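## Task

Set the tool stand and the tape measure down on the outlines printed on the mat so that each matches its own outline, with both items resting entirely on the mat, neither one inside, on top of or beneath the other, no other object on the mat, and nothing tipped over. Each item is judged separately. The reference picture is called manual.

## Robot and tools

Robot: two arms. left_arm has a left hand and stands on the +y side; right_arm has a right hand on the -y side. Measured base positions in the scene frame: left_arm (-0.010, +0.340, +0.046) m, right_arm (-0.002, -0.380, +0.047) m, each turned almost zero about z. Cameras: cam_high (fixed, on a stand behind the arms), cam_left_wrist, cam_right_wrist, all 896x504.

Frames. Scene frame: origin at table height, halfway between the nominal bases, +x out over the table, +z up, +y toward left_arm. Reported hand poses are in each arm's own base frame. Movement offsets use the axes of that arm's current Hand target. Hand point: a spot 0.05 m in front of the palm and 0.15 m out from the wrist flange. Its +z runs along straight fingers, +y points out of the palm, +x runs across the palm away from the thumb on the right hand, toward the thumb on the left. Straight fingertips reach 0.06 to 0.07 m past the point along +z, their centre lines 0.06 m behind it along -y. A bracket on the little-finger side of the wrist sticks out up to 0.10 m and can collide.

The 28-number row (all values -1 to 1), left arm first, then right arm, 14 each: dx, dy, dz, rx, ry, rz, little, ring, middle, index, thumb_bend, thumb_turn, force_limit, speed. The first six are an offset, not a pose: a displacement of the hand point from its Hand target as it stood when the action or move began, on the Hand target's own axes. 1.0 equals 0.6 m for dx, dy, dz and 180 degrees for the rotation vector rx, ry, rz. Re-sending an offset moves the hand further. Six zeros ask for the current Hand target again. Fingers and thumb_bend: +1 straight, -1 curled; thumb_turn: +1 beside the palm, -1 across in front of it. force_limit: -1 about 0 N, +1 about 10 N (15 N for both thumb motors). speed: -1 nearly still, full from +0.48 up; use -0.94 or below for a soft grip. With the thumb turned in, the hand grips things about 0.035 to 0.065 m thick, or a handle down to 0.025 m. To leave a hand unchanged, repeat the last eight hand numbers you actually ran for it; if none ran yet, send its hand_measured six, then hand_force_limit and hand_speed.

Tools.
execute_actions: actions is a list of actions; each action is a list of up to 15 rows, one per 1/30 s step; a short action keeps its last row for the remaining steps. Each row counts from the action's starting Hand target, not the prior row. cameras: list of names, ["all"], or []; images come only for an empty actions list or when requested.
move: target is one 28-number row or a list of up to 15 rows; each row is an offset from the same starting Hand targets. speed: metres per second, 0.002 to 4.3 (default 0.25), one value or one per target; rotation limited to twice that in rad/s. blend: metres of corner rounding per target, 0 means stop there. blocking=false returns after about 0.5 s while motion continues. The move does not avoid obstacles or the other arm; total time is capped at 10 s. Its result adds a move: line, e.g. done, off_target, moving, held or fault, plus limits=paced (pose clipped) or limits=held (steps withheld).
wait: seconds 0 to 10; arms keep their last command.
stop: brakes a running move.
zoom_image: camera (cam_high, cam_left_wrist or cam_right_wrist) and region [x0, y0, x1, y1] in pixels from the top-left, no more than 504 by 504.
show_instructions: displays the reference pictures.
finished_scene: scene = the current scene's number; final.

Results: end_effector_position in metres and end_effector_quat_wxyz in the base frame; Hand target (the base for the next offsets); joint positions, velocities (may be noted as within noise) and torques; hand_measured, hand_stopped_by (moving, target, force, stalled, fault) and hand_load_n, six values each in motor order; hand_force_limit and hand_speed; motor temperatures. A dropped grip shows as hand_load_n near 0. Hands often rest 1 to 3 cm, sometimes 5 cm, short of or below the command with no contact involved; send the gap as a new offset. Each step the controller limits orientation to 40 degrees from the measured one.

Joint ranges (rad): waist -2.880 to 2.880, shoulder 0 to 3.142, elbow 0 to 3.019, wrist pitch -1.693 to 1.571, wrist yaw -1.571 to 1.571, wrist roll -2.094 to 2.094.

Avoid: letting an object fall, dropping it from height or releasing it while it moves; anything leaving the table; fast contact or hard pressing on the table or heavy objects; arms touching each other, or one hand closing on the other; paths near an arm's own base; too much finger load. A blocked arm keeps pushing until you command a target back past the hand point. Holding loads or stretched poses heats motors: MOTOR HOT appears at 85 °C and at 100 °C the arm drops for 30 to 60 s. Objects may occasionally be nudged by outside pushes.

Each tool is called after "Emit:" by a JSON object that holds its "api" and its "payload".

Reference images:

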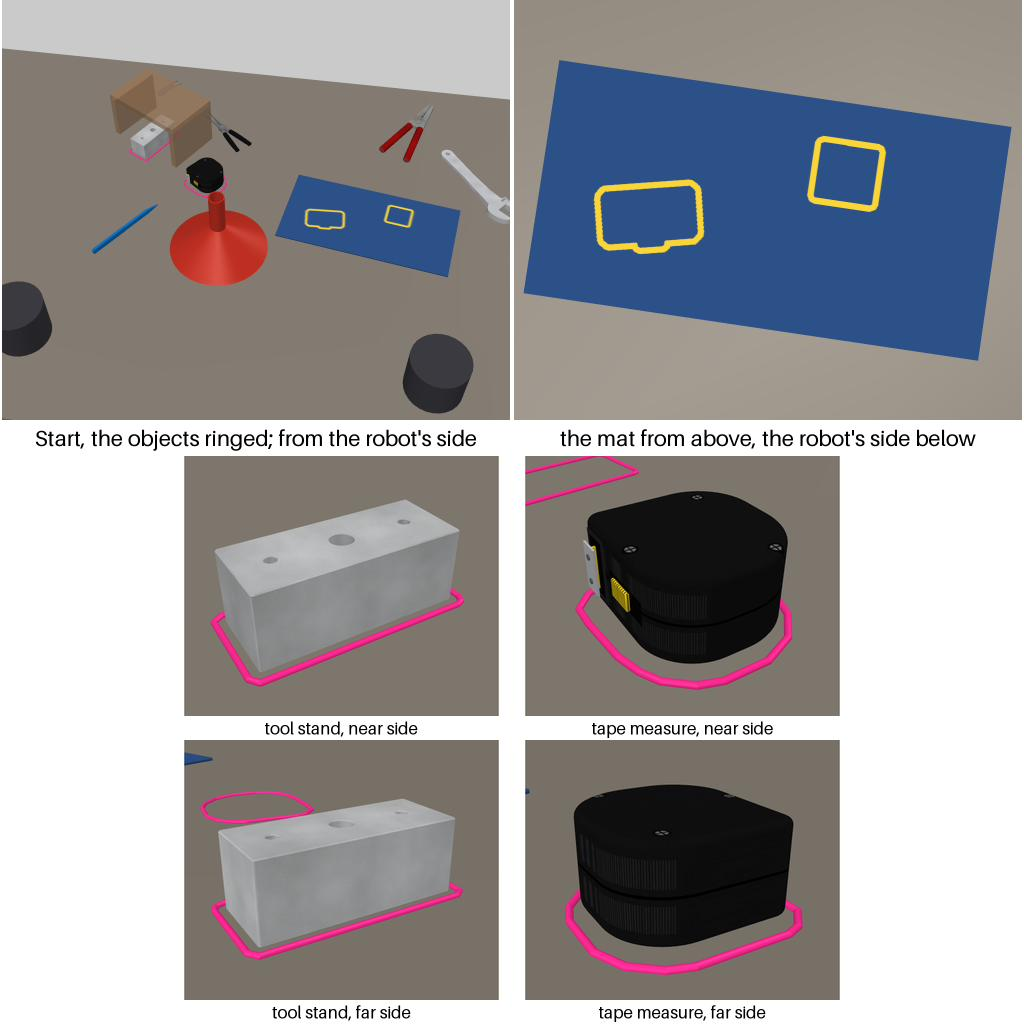

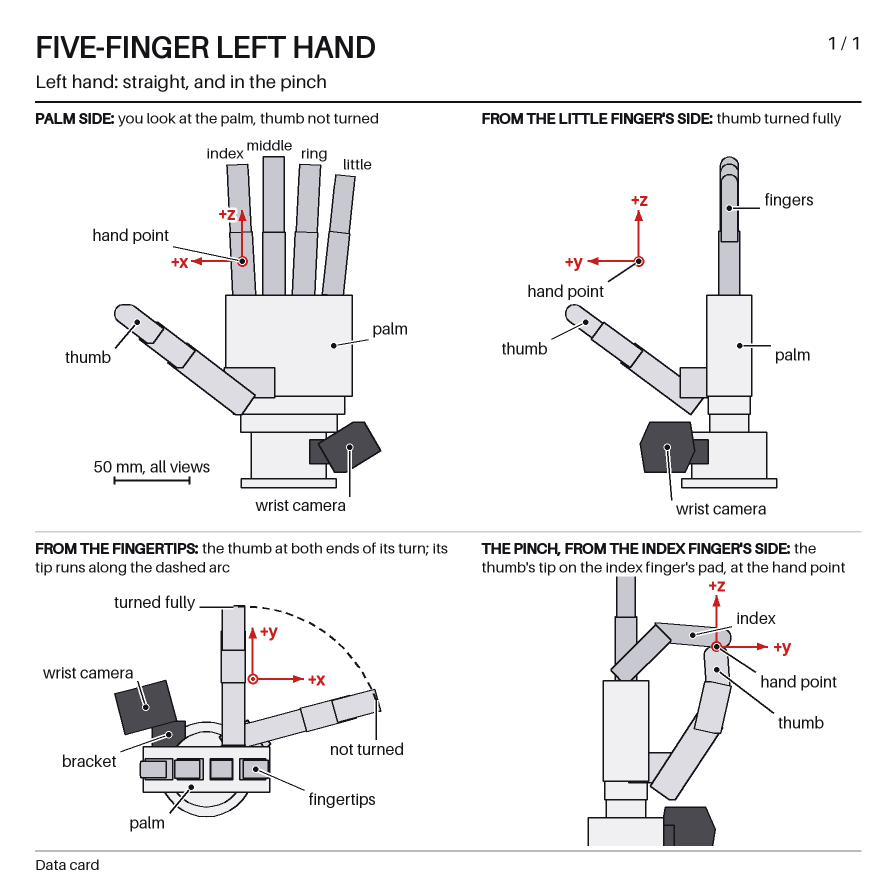

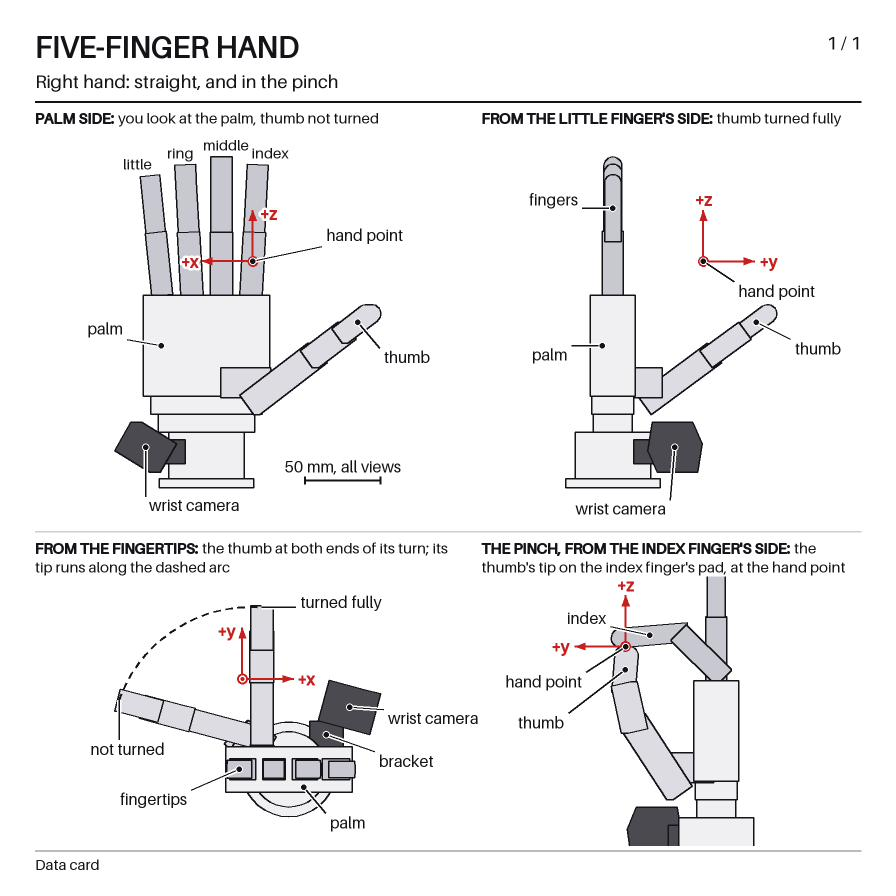

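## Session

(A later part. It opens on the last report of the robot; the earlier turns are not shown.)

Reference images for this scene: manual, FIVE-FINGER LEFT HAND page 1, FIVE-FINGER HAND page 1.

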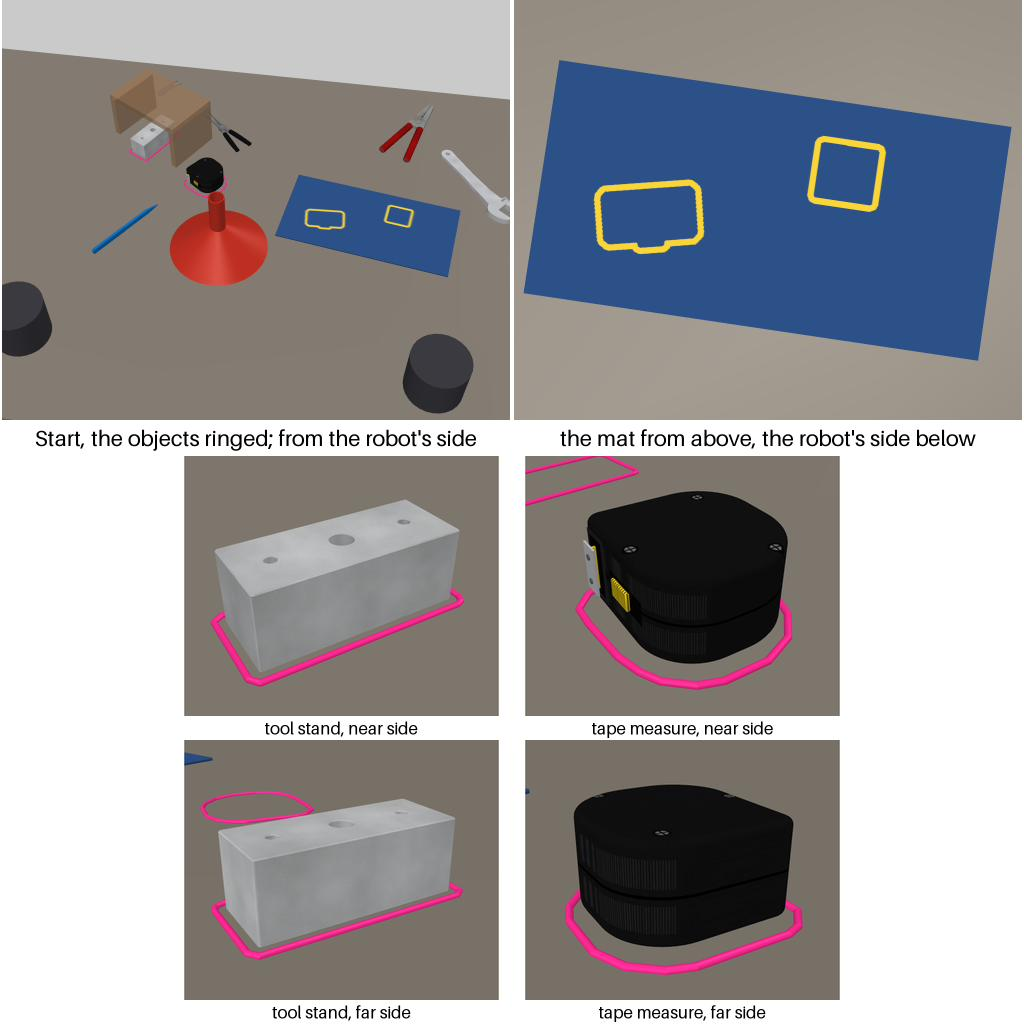

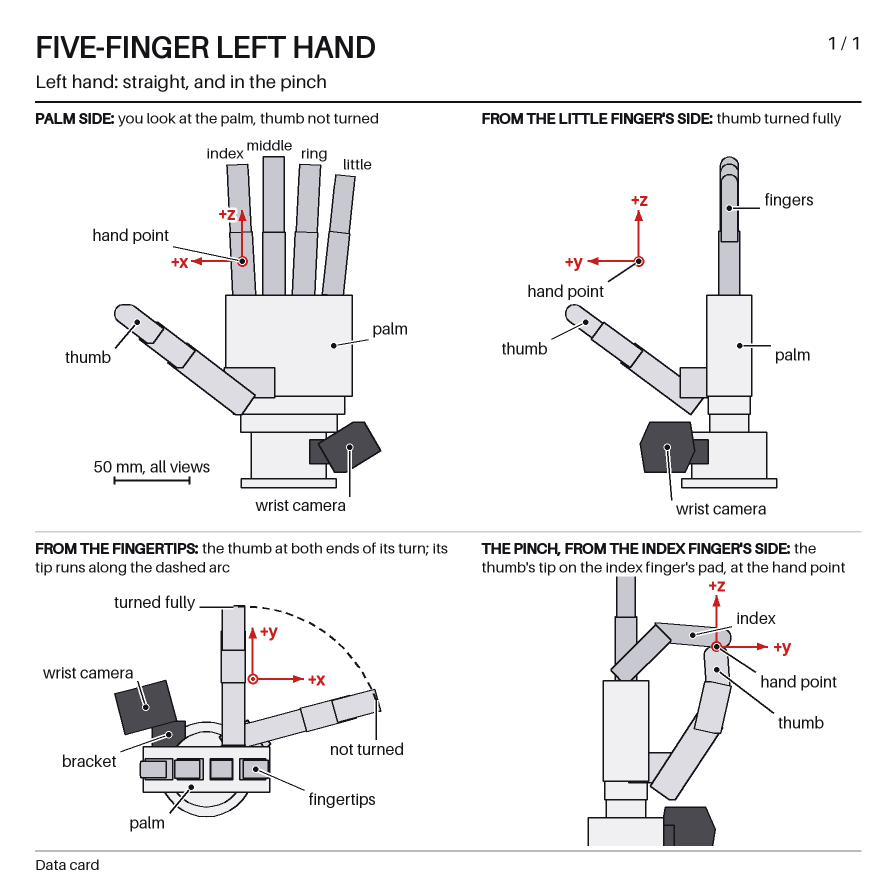

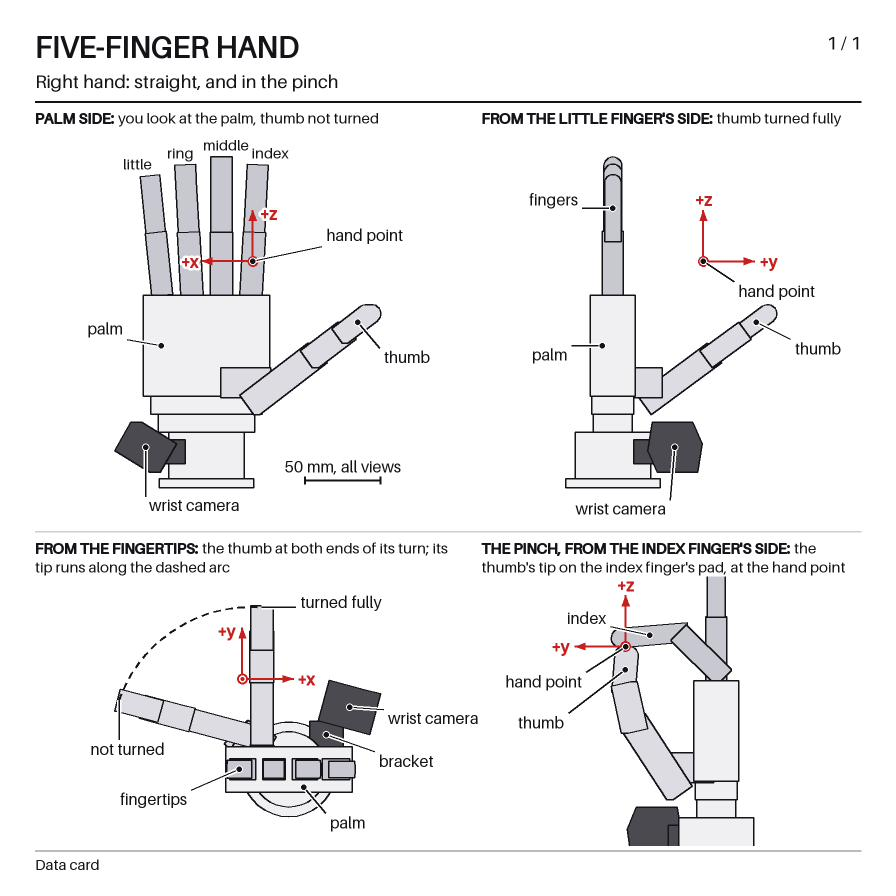

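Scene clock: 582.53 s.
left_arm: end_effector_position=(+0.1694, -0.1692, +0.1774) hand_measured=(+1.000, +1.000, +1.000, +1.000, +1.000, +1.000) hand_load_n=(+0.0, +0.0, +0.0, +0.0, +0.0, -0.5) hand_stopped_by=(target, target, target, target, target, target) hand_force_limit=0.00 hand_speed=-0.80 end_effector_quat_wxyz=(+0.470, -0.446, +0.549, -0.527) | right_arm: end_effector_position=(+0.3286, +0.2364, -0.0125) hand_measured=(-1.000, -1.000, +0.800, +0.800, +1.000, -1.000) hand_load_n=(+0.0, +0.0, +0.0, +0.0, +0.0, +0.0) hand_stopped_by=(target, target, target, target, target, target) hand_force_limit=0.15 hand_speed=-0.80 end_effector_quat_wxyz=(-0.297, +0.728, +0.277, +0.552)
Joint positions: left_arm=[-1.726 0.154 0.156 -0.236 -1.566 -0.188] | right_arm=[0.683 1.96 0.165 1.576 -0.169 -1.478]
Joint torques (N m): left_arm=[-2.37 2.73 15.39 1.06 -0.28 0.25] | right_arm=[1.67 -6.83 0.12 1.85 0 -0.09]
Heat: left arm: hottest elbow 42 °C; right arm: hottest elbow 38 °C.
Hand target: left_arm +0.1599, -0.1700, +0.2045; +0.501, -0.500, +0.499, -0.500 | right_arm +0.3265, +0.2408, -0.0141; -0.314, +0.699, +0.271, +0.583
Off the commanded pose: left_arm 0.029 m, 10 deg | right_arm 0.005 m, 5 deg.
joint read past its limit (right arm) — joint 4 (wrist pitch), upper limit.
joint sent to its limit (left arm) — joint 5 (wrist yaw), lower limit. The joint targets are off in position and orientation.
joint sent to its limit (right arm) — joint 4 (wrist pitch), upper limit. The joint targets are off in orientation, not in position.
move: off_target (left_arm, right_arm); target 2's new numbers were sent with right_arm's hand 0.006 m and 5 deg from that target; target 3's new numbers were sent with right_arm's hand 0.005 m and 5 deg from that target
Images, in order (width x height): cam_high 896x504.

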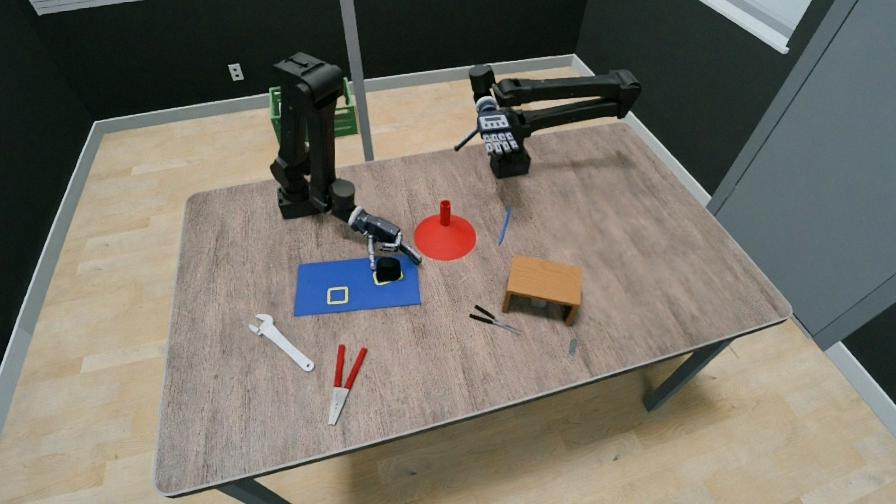

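Emit:
{"api": "move", "payload": {"target": [0,0,0,0,0,0,1,1,1,1,1,1,0.0,-0.8,0,0,0,0,0,0,-1,-1,-0.3,-0.3,1,-1,0.1,-0.85], "speed": 0.04, "cameras": ["cam_high"]}}

Emit:
{"api": "zoom_image", "payload": {"camera": "cam_high", "region": [360, 250, 420, 300]}}

Scene clock: 591.07 s.
left_arm: end_effector_position=(+0.1694, -0.1692, +0.1774) hand_measured=(+1.000, +1.000, +1.000, +1.000, +1.000, +1.000) hand_load_n=(+0.0, +0.0, +0.0, +0.0, +0.0, +0.0) hand_stopped_by=(target, target, target, target, target, target) hand_force_limit=0.00 hand_speed=-0.80 end_effector_quat_wxyz=(+0.470, -0.446, +0.549, -0.527) | right_arm: end_effector_position=(+0.3284, +0.2365, -0.0126) hand_measured=(-1.000, -1.000, +0.080, +0.094, +1.000, -1.000) hand_load_n=(+0.0, +0.0, +5.5, +6.5, +2.5, -0.5) hand_stopped_by=(target, target, force, force, target, target) hand_force_limit=0.10 hand_speed=-0.85 end_effector_quat_wxyz=(-0.297, +0.729, +0.276, +0.552)
Joint positions: left_arm=[-1.726 0.154 0.156 -0.236 -1.566 -0.188] | right_arm=[0.683 1.96 0.165 1.576 -0.169 -1.476]
Joint torques (N m): left_arm=[-2.32 2.96 15.42 1.09 -0.3 0.24] | right_arm=[1.85 -7.24 0.32 1.87 0.01 -0.03]
Heat: left arm: hottest elbow 42 °C; right arm: hottest elbow 38 °C.
Hand target: left_arm +0.1599, -0.1700, +0.2045; +0.501, -0.500, +0.499, -0.500 | right_arm +0.3265, +0.2408, -0.0141; -0.314, +0.699, +0.271, +0.583
Off the commanded pose: left_arm 0.029 m, 10 deg | right_arm 0.005 m, 5 deg.
joint read past its limit (right arm) — joint 4 (wrist pitch), upper limit.
joint sent to its limit (left arm) — joint 5 (wrist yaw), lower limit. The joint targets are off in position and orientation.
joint sent to its limit (right arm) — joint 4 (wrist pitch), upper limit. The joint targets are off in orientation, not in position.
move: off_target (left_arm, right_arm)
Images, in order (width x height): cam_high 896x504.

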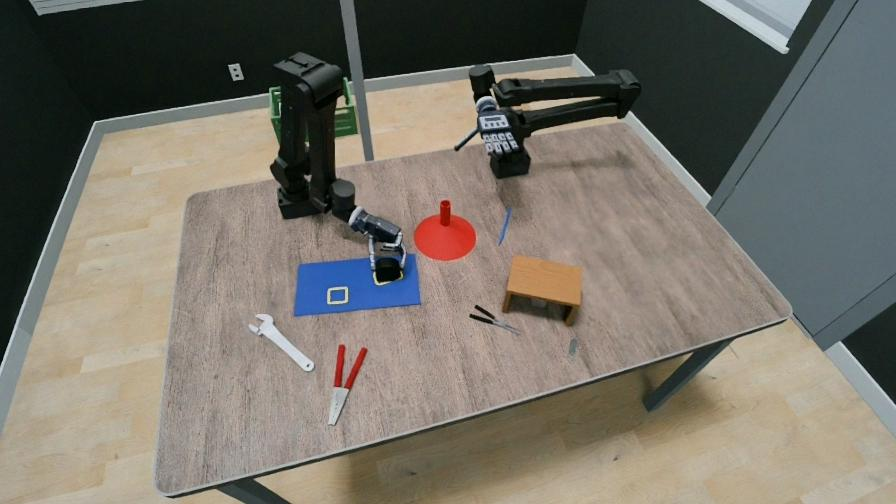

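Scaled by 8.400 from the camera's 896x504 image, which has a finer 1280x720 frame.

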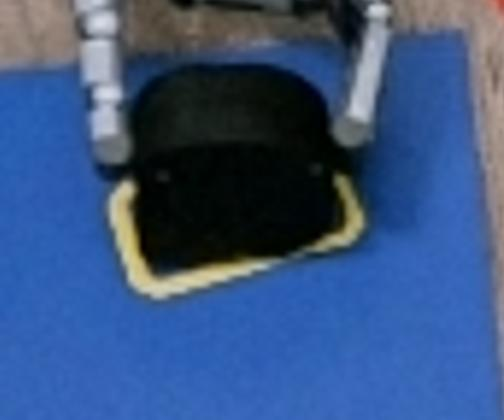

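Emit:
{"api": "move", "payload": {"target": [[0,0,0,0,0,0,1,1,1,1,1,1,0.0,-0.8,0.041,-0.0051,-0.0051,0,0,0,-1,-1,-0.3,-0.3,1,-1,0.1,-0.85],[0,0,0,0,0,0,1,1,1,1,1,1,0.0,-0.8,0.041,-0.0051,-0.0051,0.0465,-0.0058,-0.0058,-1,-1,-0.3,-0.3,1,-1,0.1,-0.85],[0,0,0,0,0,0,1,1,1,1,1,1,0.0,-0.8,0.002,-0.0006,0.0027,0.0465,-0.0058,-0.0058,-1,-1,-0.3,-0.3,1,-1,0.1,-0.85]], "speed": 0.06, "cameras": ["cam_high"]}}

Emit:
{"api": "zoom_image", "payload": {"camera": "cam_high", "region": [360, 250, 420, 300]}}

Scene clock: 599.77 s.
left_arm: end_effector_position=(+0.1694, -0.1692, +0.1774) hand_measured=(+1.000, +1.000, +1.000, +1.000, +1.000, +1.000) hand_load_n=(+0.0, +0.0, +0.0, +0.0, +0.0, +0.0) hand_stopped_by=(target, target, target, target, target, target) hand_force_limit=0.00 hand_speed=-0.80 end_effector_quat_wxyz=(+0.470, -0.446, +0.549, -0.527) | right_arm: end_effector_position=(+0.3219, +0.2457, -0.0111) hand_measured=(-1.000, -1.000, +0.080, +0.094, +1.000, -1.000) hand_load_n=(+0.5, +0.0, +5.5, +6.5, +2.0, +0.0) hand_stopped_by=(target, target, force, force, target, target) hand_force_limit=0.10 hand_speed=-0.85 end_effector_quat_wxyz=(-0.354, +0.699, +0.331, +0.526)
Joint positions: left_arm=[-1.726 0.154 0.156 -0.236 -1.566 -0.188] | right_arm=[0.574 1.963 0.165 1.576 -0.451 -1.518]
Joint torques (N m): left_arm=[-2.37 2.84 15.42 1.09 -0.3 0.24] | right_arm=[-0.85 -6.89 0.46 1.66 -0.21 -0.28]
Heat: left arm: hottest elbow 42 °C; right arm: hottest elbow 38 °C.
Hand target: left_arm +0.1599, -0.1700, +0.2045; +0.501, -0.500, +0.499, -0.500 | right_arm +0.3275, +0.2423, -0.0130; -0.356, +0.677, +0.322, +0.559
Off the commanded pose: left_arm 0.029 m, 10 deg | right_arm 0.007 m, 5 deg.
joint read past its limit (right arm) — joint 4 (wrist pitch), upper limit.
joint sent to its limit (left arm) — joint 5 (wrist yaw), lower limit. The joint targets are off in position and orientation.
joint sent to its limit (right arm) — joint 4 (wrist pitch), upper limit. The joint targets are off in orientation, not in position.
move: off_target (left_arm, right_arm)
Images, in order (width x height): cam_high 896x504.

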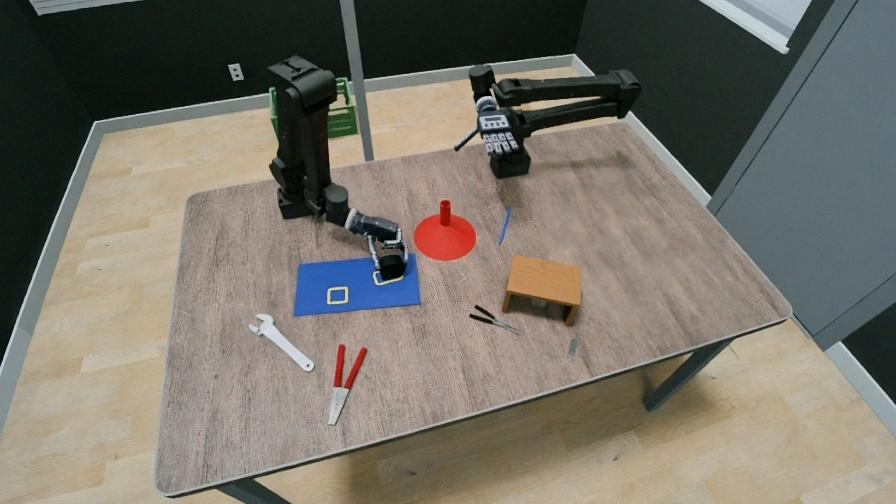

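Scaled by 8.400 from the camera's 896x504 image, which has a finer 1280x720 frame.

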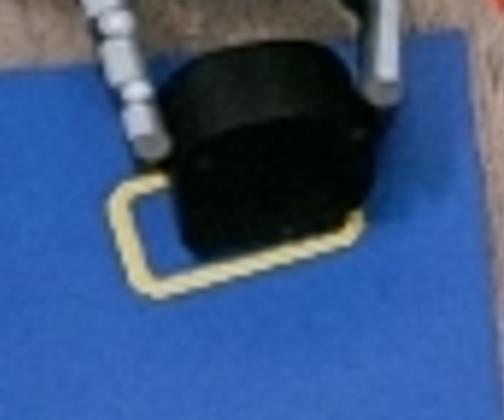

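Emit:
{"api": "move", "payload": {"target": [0,0,0,0,0,0,1,1,1,1,1,1,0.0,-0.8,0.0423,0.0127,-0.0133,0,0,0,-1,-1,-0.3,-0.3,1,-1,0.1,-0.85], "speed": 0.06}}

Scene clock: 605.47 s.
left_arm: end_effector_position=(+0.1694, -0.1692, +0.1774) hand_measured=(+1.000, +1.000, +1.000, +1.000, +1.000, +1.000) hand_load_n=(+0.0, +0.0, +0.0, +0.0, +0.0, +0.0) hand_stopped_by=(target, target, target, target, target, target) hand_force_limit=0.00 hand_speed=-0.80 end_effector_quat_wxyz=(+0.470, -0.446, +0.549, -0.527) | right_arm: end_effector_position=(+0.3303, +0.2373, +0.0078) hand_measured=(-1.000, -1.000, +0.080, +0.094, +1.000, -1.000) hand_load_n=(+0.0, +0.0, +5.5, +6.5, +2.0, +0.5) hand_stopped_by=(target, target, force, force, target, target) hand_force_limit=0.10 hand_speed=-0.85 end_effector_quat_wxyz=(-0.358, +0.686, +0.327, +0.543)
Joint positions: left_arm=[-1.726 0.154 0.156 -0.236 -1.566 -0.188] | right_arm=[0.521 1.91 0.156 1.576 -0.501 -1.519]
Joint torques (N m): left_arm=[-2.37 2.9 15.36 1.03 -0.28 0.24] | right_arm=[-1.2 -8 -0.16 1.77 -0.18 -0.14]
Motor temperatures (°C): left_arm=[35 33 42 30 28 30] | right_arm=[30 36 37 31 32 30]
Heat: left arm: hottest elbow 42 °C; right arm: hottest elbow 37 °C.
Hand target: left_arm +0.1599, -0.1700, +0.2045; +0.501, -0.500, +0.499, -0.500 | right_arm +0.3339, +0.2323, +0.0119; -0.356, +0.677, +0.322, +0.559
Off the commanded pose: left_arm 0.029 m, 10 deg | right_arm 0.007 m, 2 deg.
joint read past its limit (right arm) — joint 4 (wrist pitch), upper limit.
joint sent to its limit (left arm) — joint 5 (wrist yaw), lower limit. The joint targets are off in position and orientation.
joint sent to its limit (right arm) — joint 4 (wrist pitch), upper limit. The joint targets still meet the commanded pose.
move: off_target (left_arm)

Emit:
{"api": "move", "payload": {"target": [0,0,0,0,0,0,1,1,1,1,1,1,0.0,-0.8,-0.0413,0.0078,0.001,0,0,0,-1,-1,-0.3,-0.3,1,-1,0.1,-0.85], "speed": 0.05, "cameras": ["cam_high"]}}

Emit:
{"api": "zoom_image", "payload": {"camera": "cam_high", "region": [360, 250, 420, 300]}}

Scene clock: 610.13 s.
left_arm: end_effector_position=(+0.1694, -0.1692, +0.1774) hand_measured=(+1.000, +1.000, +1.000, +1.000, +1.000, +1.000) hand_load_n=(+0.0, +0.0, +0.0, +0.0, +0.0, +0.0) hand_stopped_by=(target, target, target, target, target, target) hand_force_limit=0.00 hand_speed=-0.80 end_effector_quat_wxyz=(+0.470, -0.446, +0.549, -0.527) | right_arm: end_effector_position=(+0.3282, +0.2339, -0.0110) hand_measured=(-1.000, -1.000, +0.080, +0.094, +1.000, -1.000) hand_load_n=(+0.0, +0.0, +5.5, +6.5, +2.0, +0.0) hand_stopped_by=(target, target, force, force, target, target) hand_force_limit=0.10 hand_speed=-0.85 end_effector_quat_wxyz=(-0.356, +0.698, +0.332, +0.526)
Joint positions: left_arm=[-1.726 0.154 0.156 -0.236 -1.566 -0.188] | right_arm=[0.507 1.966 0.164 1.576 -0.521 -1.534]
Joint torques (N m): left_arm=[-2.37 2.73 15.45 1.06 -0.28 0.25] | right_arm=[-0.85 -6.59 0.21 1.81 -0.18 -0.25]
Heat: left arm: hottest elbow 42 °C; right arm: hottest elbow 37 °C.
Hand target: left_arm +0.1599, -0.1700, +0.2045; +0.501, -0.500, +0.499, -0.500 | right_arm +0.3340, +0.2295, -0.0130; -0.356, +0.676, +0.322, +0.559
Off the commanded pose: left_arm 0.029 m, 10 deg | right_arm 0.008 m, 5 deg.
joint read past its limit (right arm) — joint 4 (wrist pitch), upper limit.
joint sent to its limit (left arm) — joint 5 (wrist yaw), lower limit. The joint targets are off in position and orientation.
joint sent to its limit (right arm) — joint 4 (wrist pitch), upper limit. The joint targets are off in orientation, not in position.
move: off_target (left_arm, right_arm)
Images, in order (width x height): cam_high 896x504.

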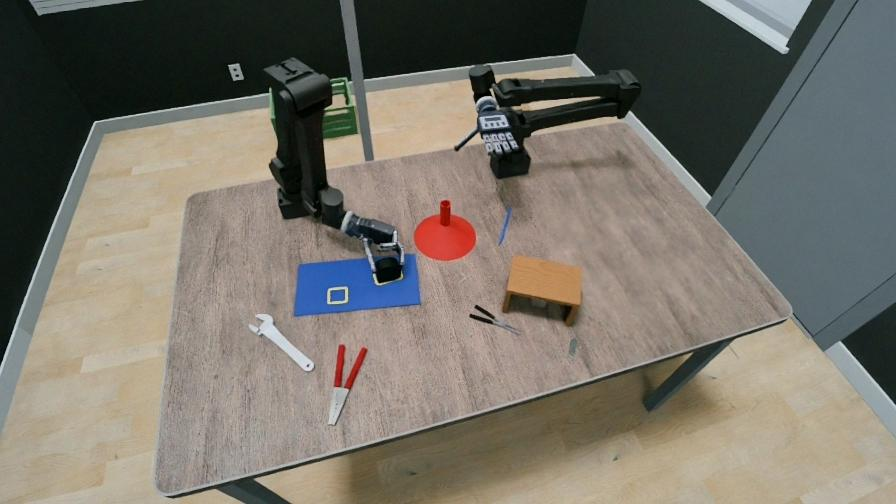

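Scaled by 8.400 from the camera's 896x504 image, which has a finer 1280x720 frame.

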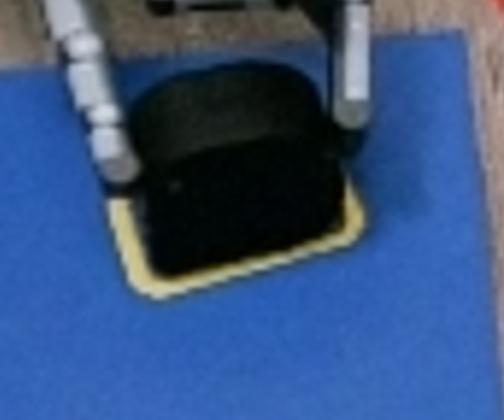

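Emit:
{"api": "move", "payload": {"target": [[0,0,0,0,0,0,1,1,1,1,1,1,0.0,-0.8,-0.0098,0.001,0.001,0,0,0,-1,-1,-0.3,-0.3,1,-1,0.1,-0.85],[0,0,0,0,0,0,1,1,1,1,1,1,0.0,-0.8,-0.004,0.001,0.001,0,0,0,-1,-1,0.25,0.25,1,-1,0.1,-0.92],[0,0,0,0,0,0,1,1,1,1,1,1,0.0,-0.8,-0.004,0.001,0.001,0,0,0,-1,-1,0.8,0.8,1,-1,0.1,-0.8]], "speed": 0.04, "cameras": ["cam_high"]}}

Emit:
{"api": "zoom_image", "payload": {"camera": "cam_high", "region": [360, 250, 420, 300]}}

Scene clock: 618.67 s.
left_arm: end_effector_position=(+0.1694, -0.1692, +0.1774) hand_measured=(+1.000, +1.000, +1.000, +1.000, +1.000, +1.000) hand_load_n=(+0.0, +0.0, +0.0, +0.0, +0.0, -0.5) hand_stopped_by=(target, target, target, target, target, target) hand_force_limit=0.00 hand_speed=-0.80 end_effector_quat_wxyz=(+0.470, -0.446, +0.549, -0.527) | right_arm: end_effector_position=(+0.3308, +0.2343, -0.0127) hand_measured=(-1.000, -1.000, +0.800, +0.800, +1.000, -1.000) hand_load_n=(+0.0, +0.0, +0.0, +0.0, -0.5, +0.0) hand_stopped_by=(target, target, target, target, target, target) hand_force_limit=0.10 hand_speed=-0.80 end_effector_quat_wxyz=(-0.351, +0.695, +0.339, +0.528)
Joint positions: left_arm=[-1.726 0.154 0.156 -0.236 -1.566 -0.188] | right_arm=[0.504 1.976 0.171 1.576 -0.526 -1.554]
Joint torques (N m): left_arm=[-2.37 2.73 15.42 1.07 -0.29 0.24] | right_arm=[-1.26 -6.65 0.03 1.66 -0.12 -0.1]
Heat: left arm: hottest elbow 42 °C; right arm: hottest elbow 37 °C.
Hand target: left_arm +0.1599, -0.1700, +0.2045; +0.501, -0.500, +0.499, -0.500 | right_arm +0.3344, +0.2296, -0.0156; -0.356, +0.677, +0.322, +0.559
Off the commanded pose: left_arm 0.029 m, 10 deg | right_arm 0.007 m, 5 deg.
joint read past its limit (right arm) — joint 4 (wrist pitch), upper limit.
joint sent to its limit (left arm) — joint 5 (wrist yaw), lower limit. The joint targets are off in position and orientation.
joint sent to its limit (right arm) — joint 4 (wrist pitch), upper limit. The joint targets are off in orientation, not in position.
move: off_target (left_arm, right_arm); target 2's new numbers were sent with right_arm's hand 0.008 m and 5 deg from that target; target 3's new numbers were sent with right_arm's hand 0.007 m and 5 deg from that target
Images, in order (width x height): cam_high 896x504.

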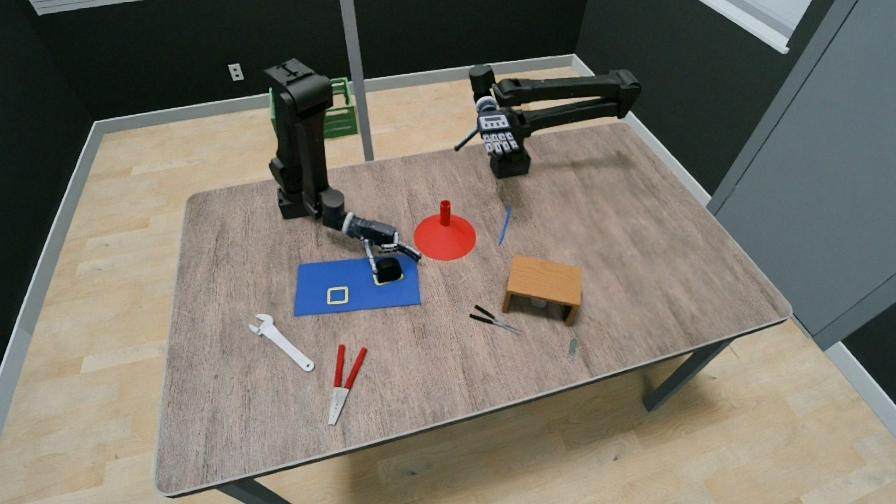

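Scaled by 8.400 from the camera's 896x504 image, which has a finer 1280x720 frame.

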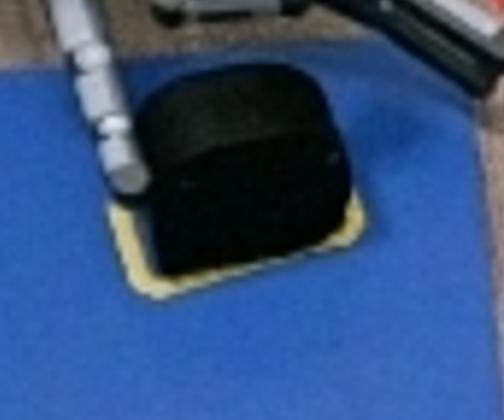

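Emit:
{"api": "move", "payload": {"target": [[0,0,0,0,0,0,1,1,1,1,1,1,0.0,-0.8,0.263,-0.0325,-0.0331,0,0,0,-1,-1,0.8,0.8,1,-1,0.1,-0.8]], "speed": 0.12, "cameras": ["cam_high"]}}

Emit:
{"api": "zoom_image", "payload": {"camera": "cam_high", "region": [360, 250, 420, 300]}}

Scene clock: 634.63 s.
left_arm: end_effector_position=(+0.1694, -0.1692, +0.1774) hand_measured=(+1.000, +1.000, +1.000, +1.000, +1.000, +1.000) hand_load_n=(+0.0, +0.0, +0.0, +0.0, +0.0, -0.5) hand_stopped_by=(target, target, target, target, target, target) hand_force_limit=0.00 hand_speed=-0.80 end_effector_quat_wxyz=(+0.470, -0.446, +0.549, -0.527) | right_arm: end_effector_position=(+0.3186, +0.2271, +0.1243) hand_measured=(-1.000, -1.000, +0.800, +0.800, +1.000, -1.000) hand_load_n=(+0.5, +0.0, +0.0, +0.0, +0.0, +0.5) hand_stopped_by=(target, target, target, target, target, target) hand_force_limit=0.10 hand_speed=-0.80 end_effector_quat_wxyz=(-0.360, +0.685, +0.326, +0.543)
Joint positions: left_arm=[-1.726 0.154 0.156 -0.236 -1.566 -0.188] | right_arm=[0.504 0.965 0.161 0.629 -0.519 -1.518]
Joint torques (N m): left_arm=[-2.32 2.9 15.39 1.03 -0.29 0.26] | right_arm=[-1.08 -2.32 11.4 1.35 0.09 -0.1]
Heat: left arm: hottest elbow 42 °C; right arm: hottest elbow 37 °C.
Hand target: left_arm +0.1599, -0.1700, +0.2045; +0.501, -0.500, +0.499, -0.500 | right_arm +0.3344, +0.2293, +0.1447; -0.356, +0.677, +0.322, +0.559
Off the commanded pose: left_arm 0.029 m, 10 deg | right_arm 0.026 m, 2 deg.
joint sent to its limit (left arm) — joint 5 (wrist yaw), lower limit. The joint targets are off in position and orientation.
move: off_target (left_arm, right_arm)
Images, in order (width x height): cam_high 896x504.

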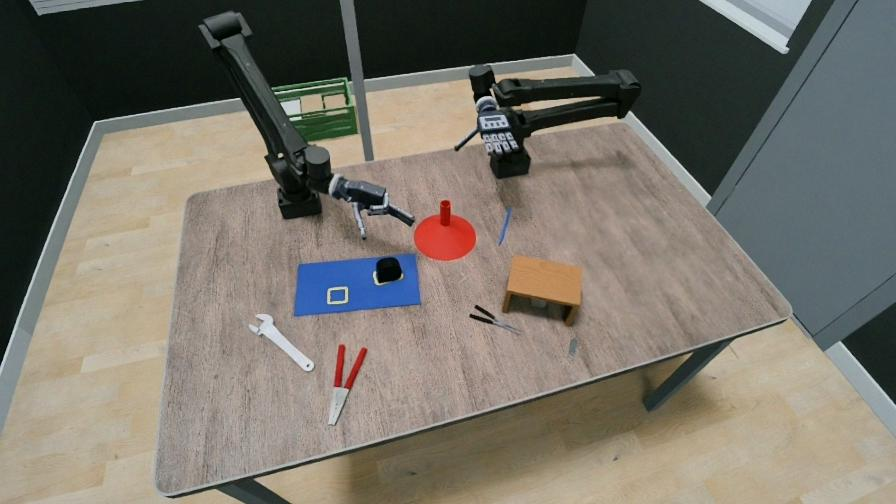

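Scaled by 8.400 from the camera's 896x504 image, which has a finer 1280x720 frame.

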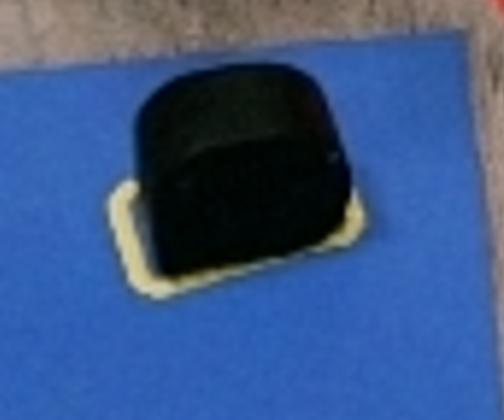

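Emit:
{"api": "zoom_image", "payload": {"camera": "cam_high", "region": [485, 240, 605, 340]}}

Scaled by 4.200 from the camera's 896x504 image, which has a finer 1280x720 frame.

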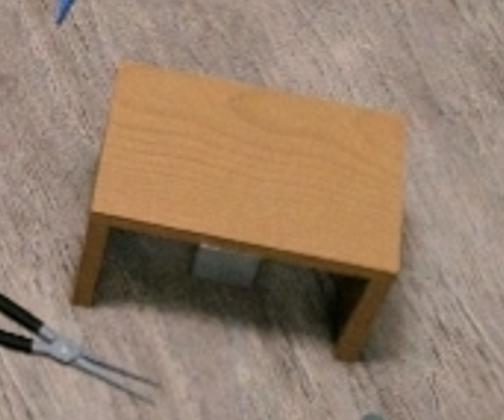

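Emit:
{"api": "move", "payload": {"target": [[-0.173,0,0.357,0.245,0.3824,0.4085,-1,-1,0.48,0.48,1,-1,0.1,-0.8,0,0,0,0,0,0,-1,-1,0.8,0.8,1,-1,0.1,-0.8]], "speed": 0.2, "cameras": ["cam_high", "cam_left_wrist"]}}

Scene clock: 674.70 s.
left_arm: end_effector_position=(+0.3554, -0.0763, +0.1820) hand_measured=(-1.000, -1.000, +0.480, +0.480, +1.000, -1.000) hand_load_n=(+0.0, +0.0, +0.0, +0.5, +0.0, +0.0) hand_stopped_by=(target, target, target, target, target, target) hand_force_limit=0.10 hand_speed=-0.80 end_effector_quat_wxyz=(+0.525, +0.329, +0.626, -0.474) | right_arm: end_effector_position=(+0.3186, +0.2271, +0.1243) hand_measured=(-1.000, -1.000, +0.800, +0.800, +1.000, -1.000) hand_load_n=(+0.5, +0.0, +0.0, +0.0, +0.0, +0.5) hand_stopped_by=(target, target, target, target, target, target) hand_force_limit=0.10 hand_speed=-0.80 end_effector_quat_wxyz=(-0.360, +0.685, +0.326, +0.543)
Joint positions: left_arm=[0.354 1.063 0.342 0.513 1.571 1.53] | right_arm=[0.504 0.965 0.161 0.629 -0.519 -1.518]
Joint torques (N m): left_arm=[-0.32 -1.67 13.08 1.96 0.3 0.34] | right_arm=[-0.73 -1.73 11.37 1.42 0.07 -0.1]
Heat: left arm: hottest elbow 42 °C; right arm: hottest elbow 41 °C.
Hand target: left_arm +0.3740, -0.0661, +0.2048; +0.469, +0.408, +0.652, -0.433 | right_arm +0.3343, +0.2293, +0.1446; -0.356, +0.677, +0.322, +0.559
Off the commanded pose: left_arm 0.031 m, 12 deg | right_arm 0.026 m, 2 deg.
joint sent to its limit (left arm) — joint 5 (wrist yaw), upper limit. The joint targets are off in orientation, not in position.
move: off_target (left_arm, right_arm)
Images, in order (width x height): cam_high 896x504, cam_left_wrist 896x504.

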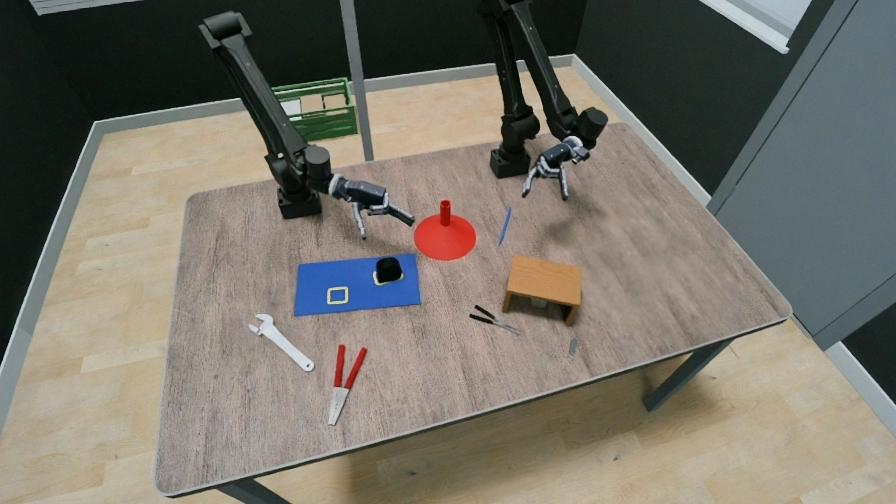

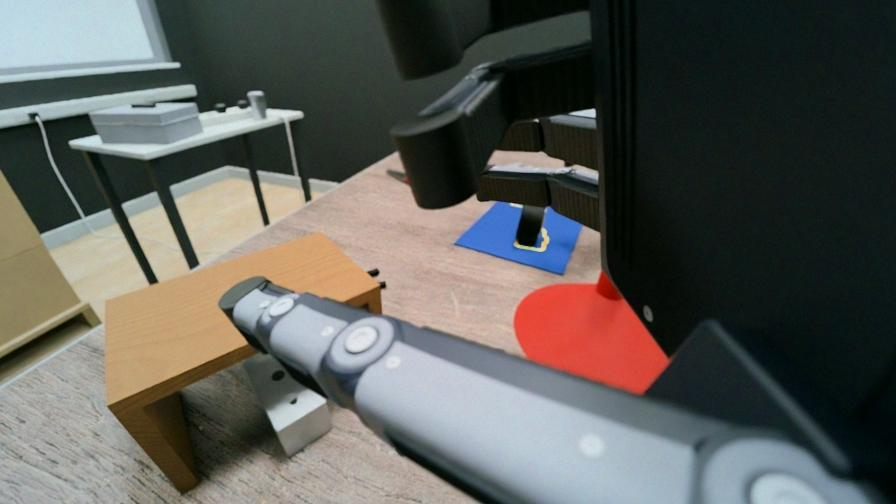

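Emit:
{"api": "zoom_image", "payload": {"camera": "cam_left_wrist", "region": [450, 190, 590, 280]}}

Emit:
{"api": "zoom_image", "payload": {"camera": "cam_left_wrist", "region": [100, 220, 400, 500]}}

Scaled by 3.600 from the camera's 896x504 image, which has a finer 1280x720 frame.

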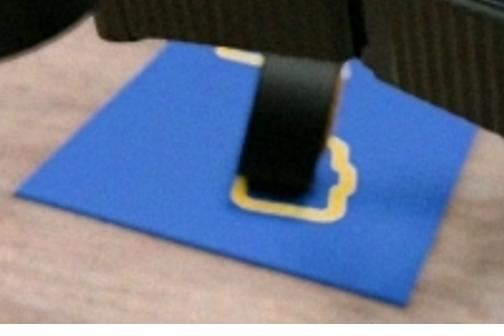

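Scaled by 1.680 from the camera's 896x504 image, which has a finer 1280x720 frame.

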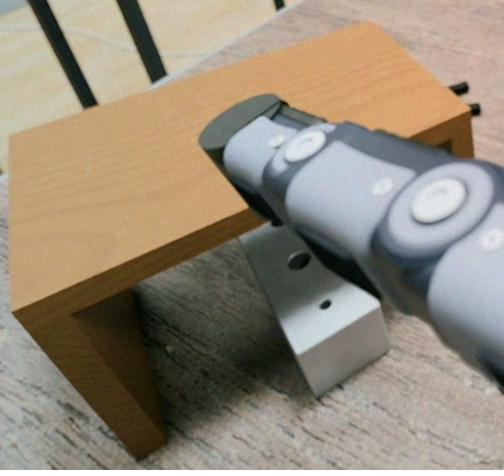

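Emit:
{"api": "move", "payload": {"target": [[0.328,0.0907,0.0429,0,0,0,-1,-1,0.48,0.48,1,-1,0.1,-0.8,0,0,0,0,0,0,-1,-1,0.8,0.8,1,-1,0.1,-0.8]], "speed": 0.12, "cameras": ["cam_high", "cam_left_wrist"]}}

Scene clock: 685.07 s.
left_arm: end_effector_position=(+0.3778, -0.0548, -0.0053) hand_measured=(-1.000, -1.000, +0.480, +0.480, +1.000, -1.000) hand_load_n=(+0.0, +0.0, +0.0, +0.0, +0.0, +0.0) hand_stopped_by=(target, target, target, target, target, target) hand_force_limit=0.10 hand_speed=-0.80 end_effector_quat_wxyz=(+0.531, +0.319, +0.656, -0.431) | right_arm: end_effector_position=(+0.3186, +0.2271, +0.1243) hand_measured=(-1.000, -1.000, +0.800, +0.800, +1.000, -1.000) hand_load_n=(+0.0, +0.0, +0.0, +0.0, +0.0, +0.5) hand_stopped_by=(target, target, target, target, target, target) hand_force_limit=0.10 hand_speed=-0.80 end_effector_quat_wxyz=(-0.360, +0.685, +0.326, +0.543)
Joint positions: left_arm=[0.37 1.81 0.337 0.71 1.478 2.102] | right_arm=[0.504 0.965 0.161 0.629 -0.519 -1.518]
Joint torques (N m): left_arm=[-1.2 -6.01 3.43 1.95 0.5 0.34] | right_arm=[-0.67 -1.44 11.37 1.25 0.01 -0.12]
Motor temperatures (°C): left_arm=[35 33 42 30 28 30] | right_arm=[30 35 42 31 32 30]
Heat: left arm: hottest elbow 42 °C; right arm: hottest elbow 42 °C.
Hand target: left_arm +0.3872, -0.0501, +0.0002; +0.470, +0.408, +0.652, -0.433 | right_arm +0.3343, +0.2293, +0.1446; -0.356, +0.677, +0.322, +0.559
Off the commanded pose: left_arm 0.012 m, 12 deg | right_arm 0.026 m, 2 deg.
joint sent to its limit (left arm) — joint 6 (wrist roll), upper limit. The joint targets are off in orientation, not in position.
move: off_target (left_arm, right_arm)
Images, in order (width x height): cam_high 896x504, cam_left_wrist 896x504.

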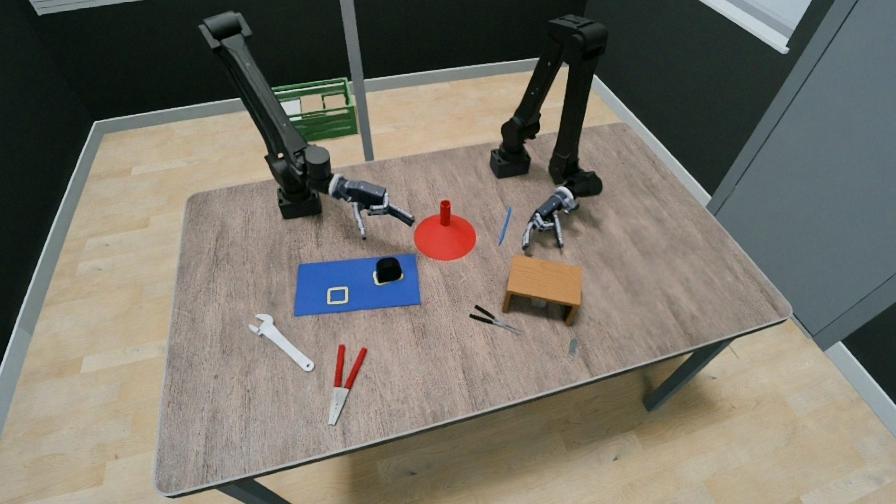

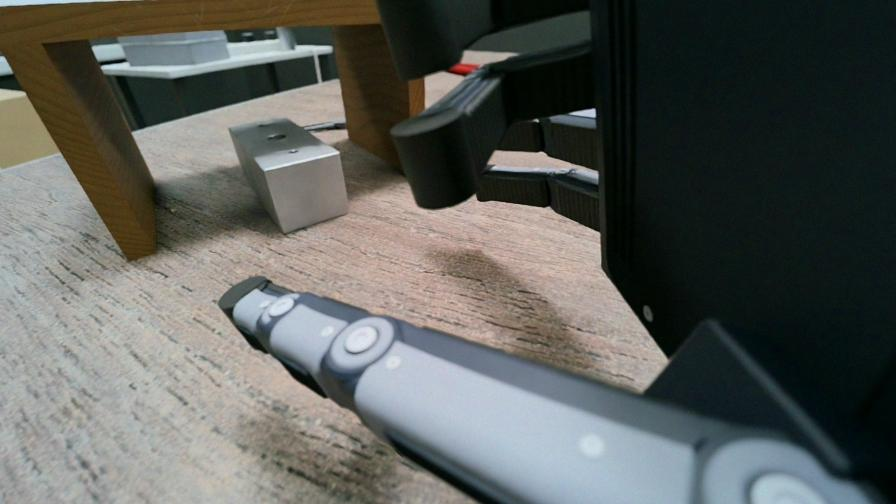

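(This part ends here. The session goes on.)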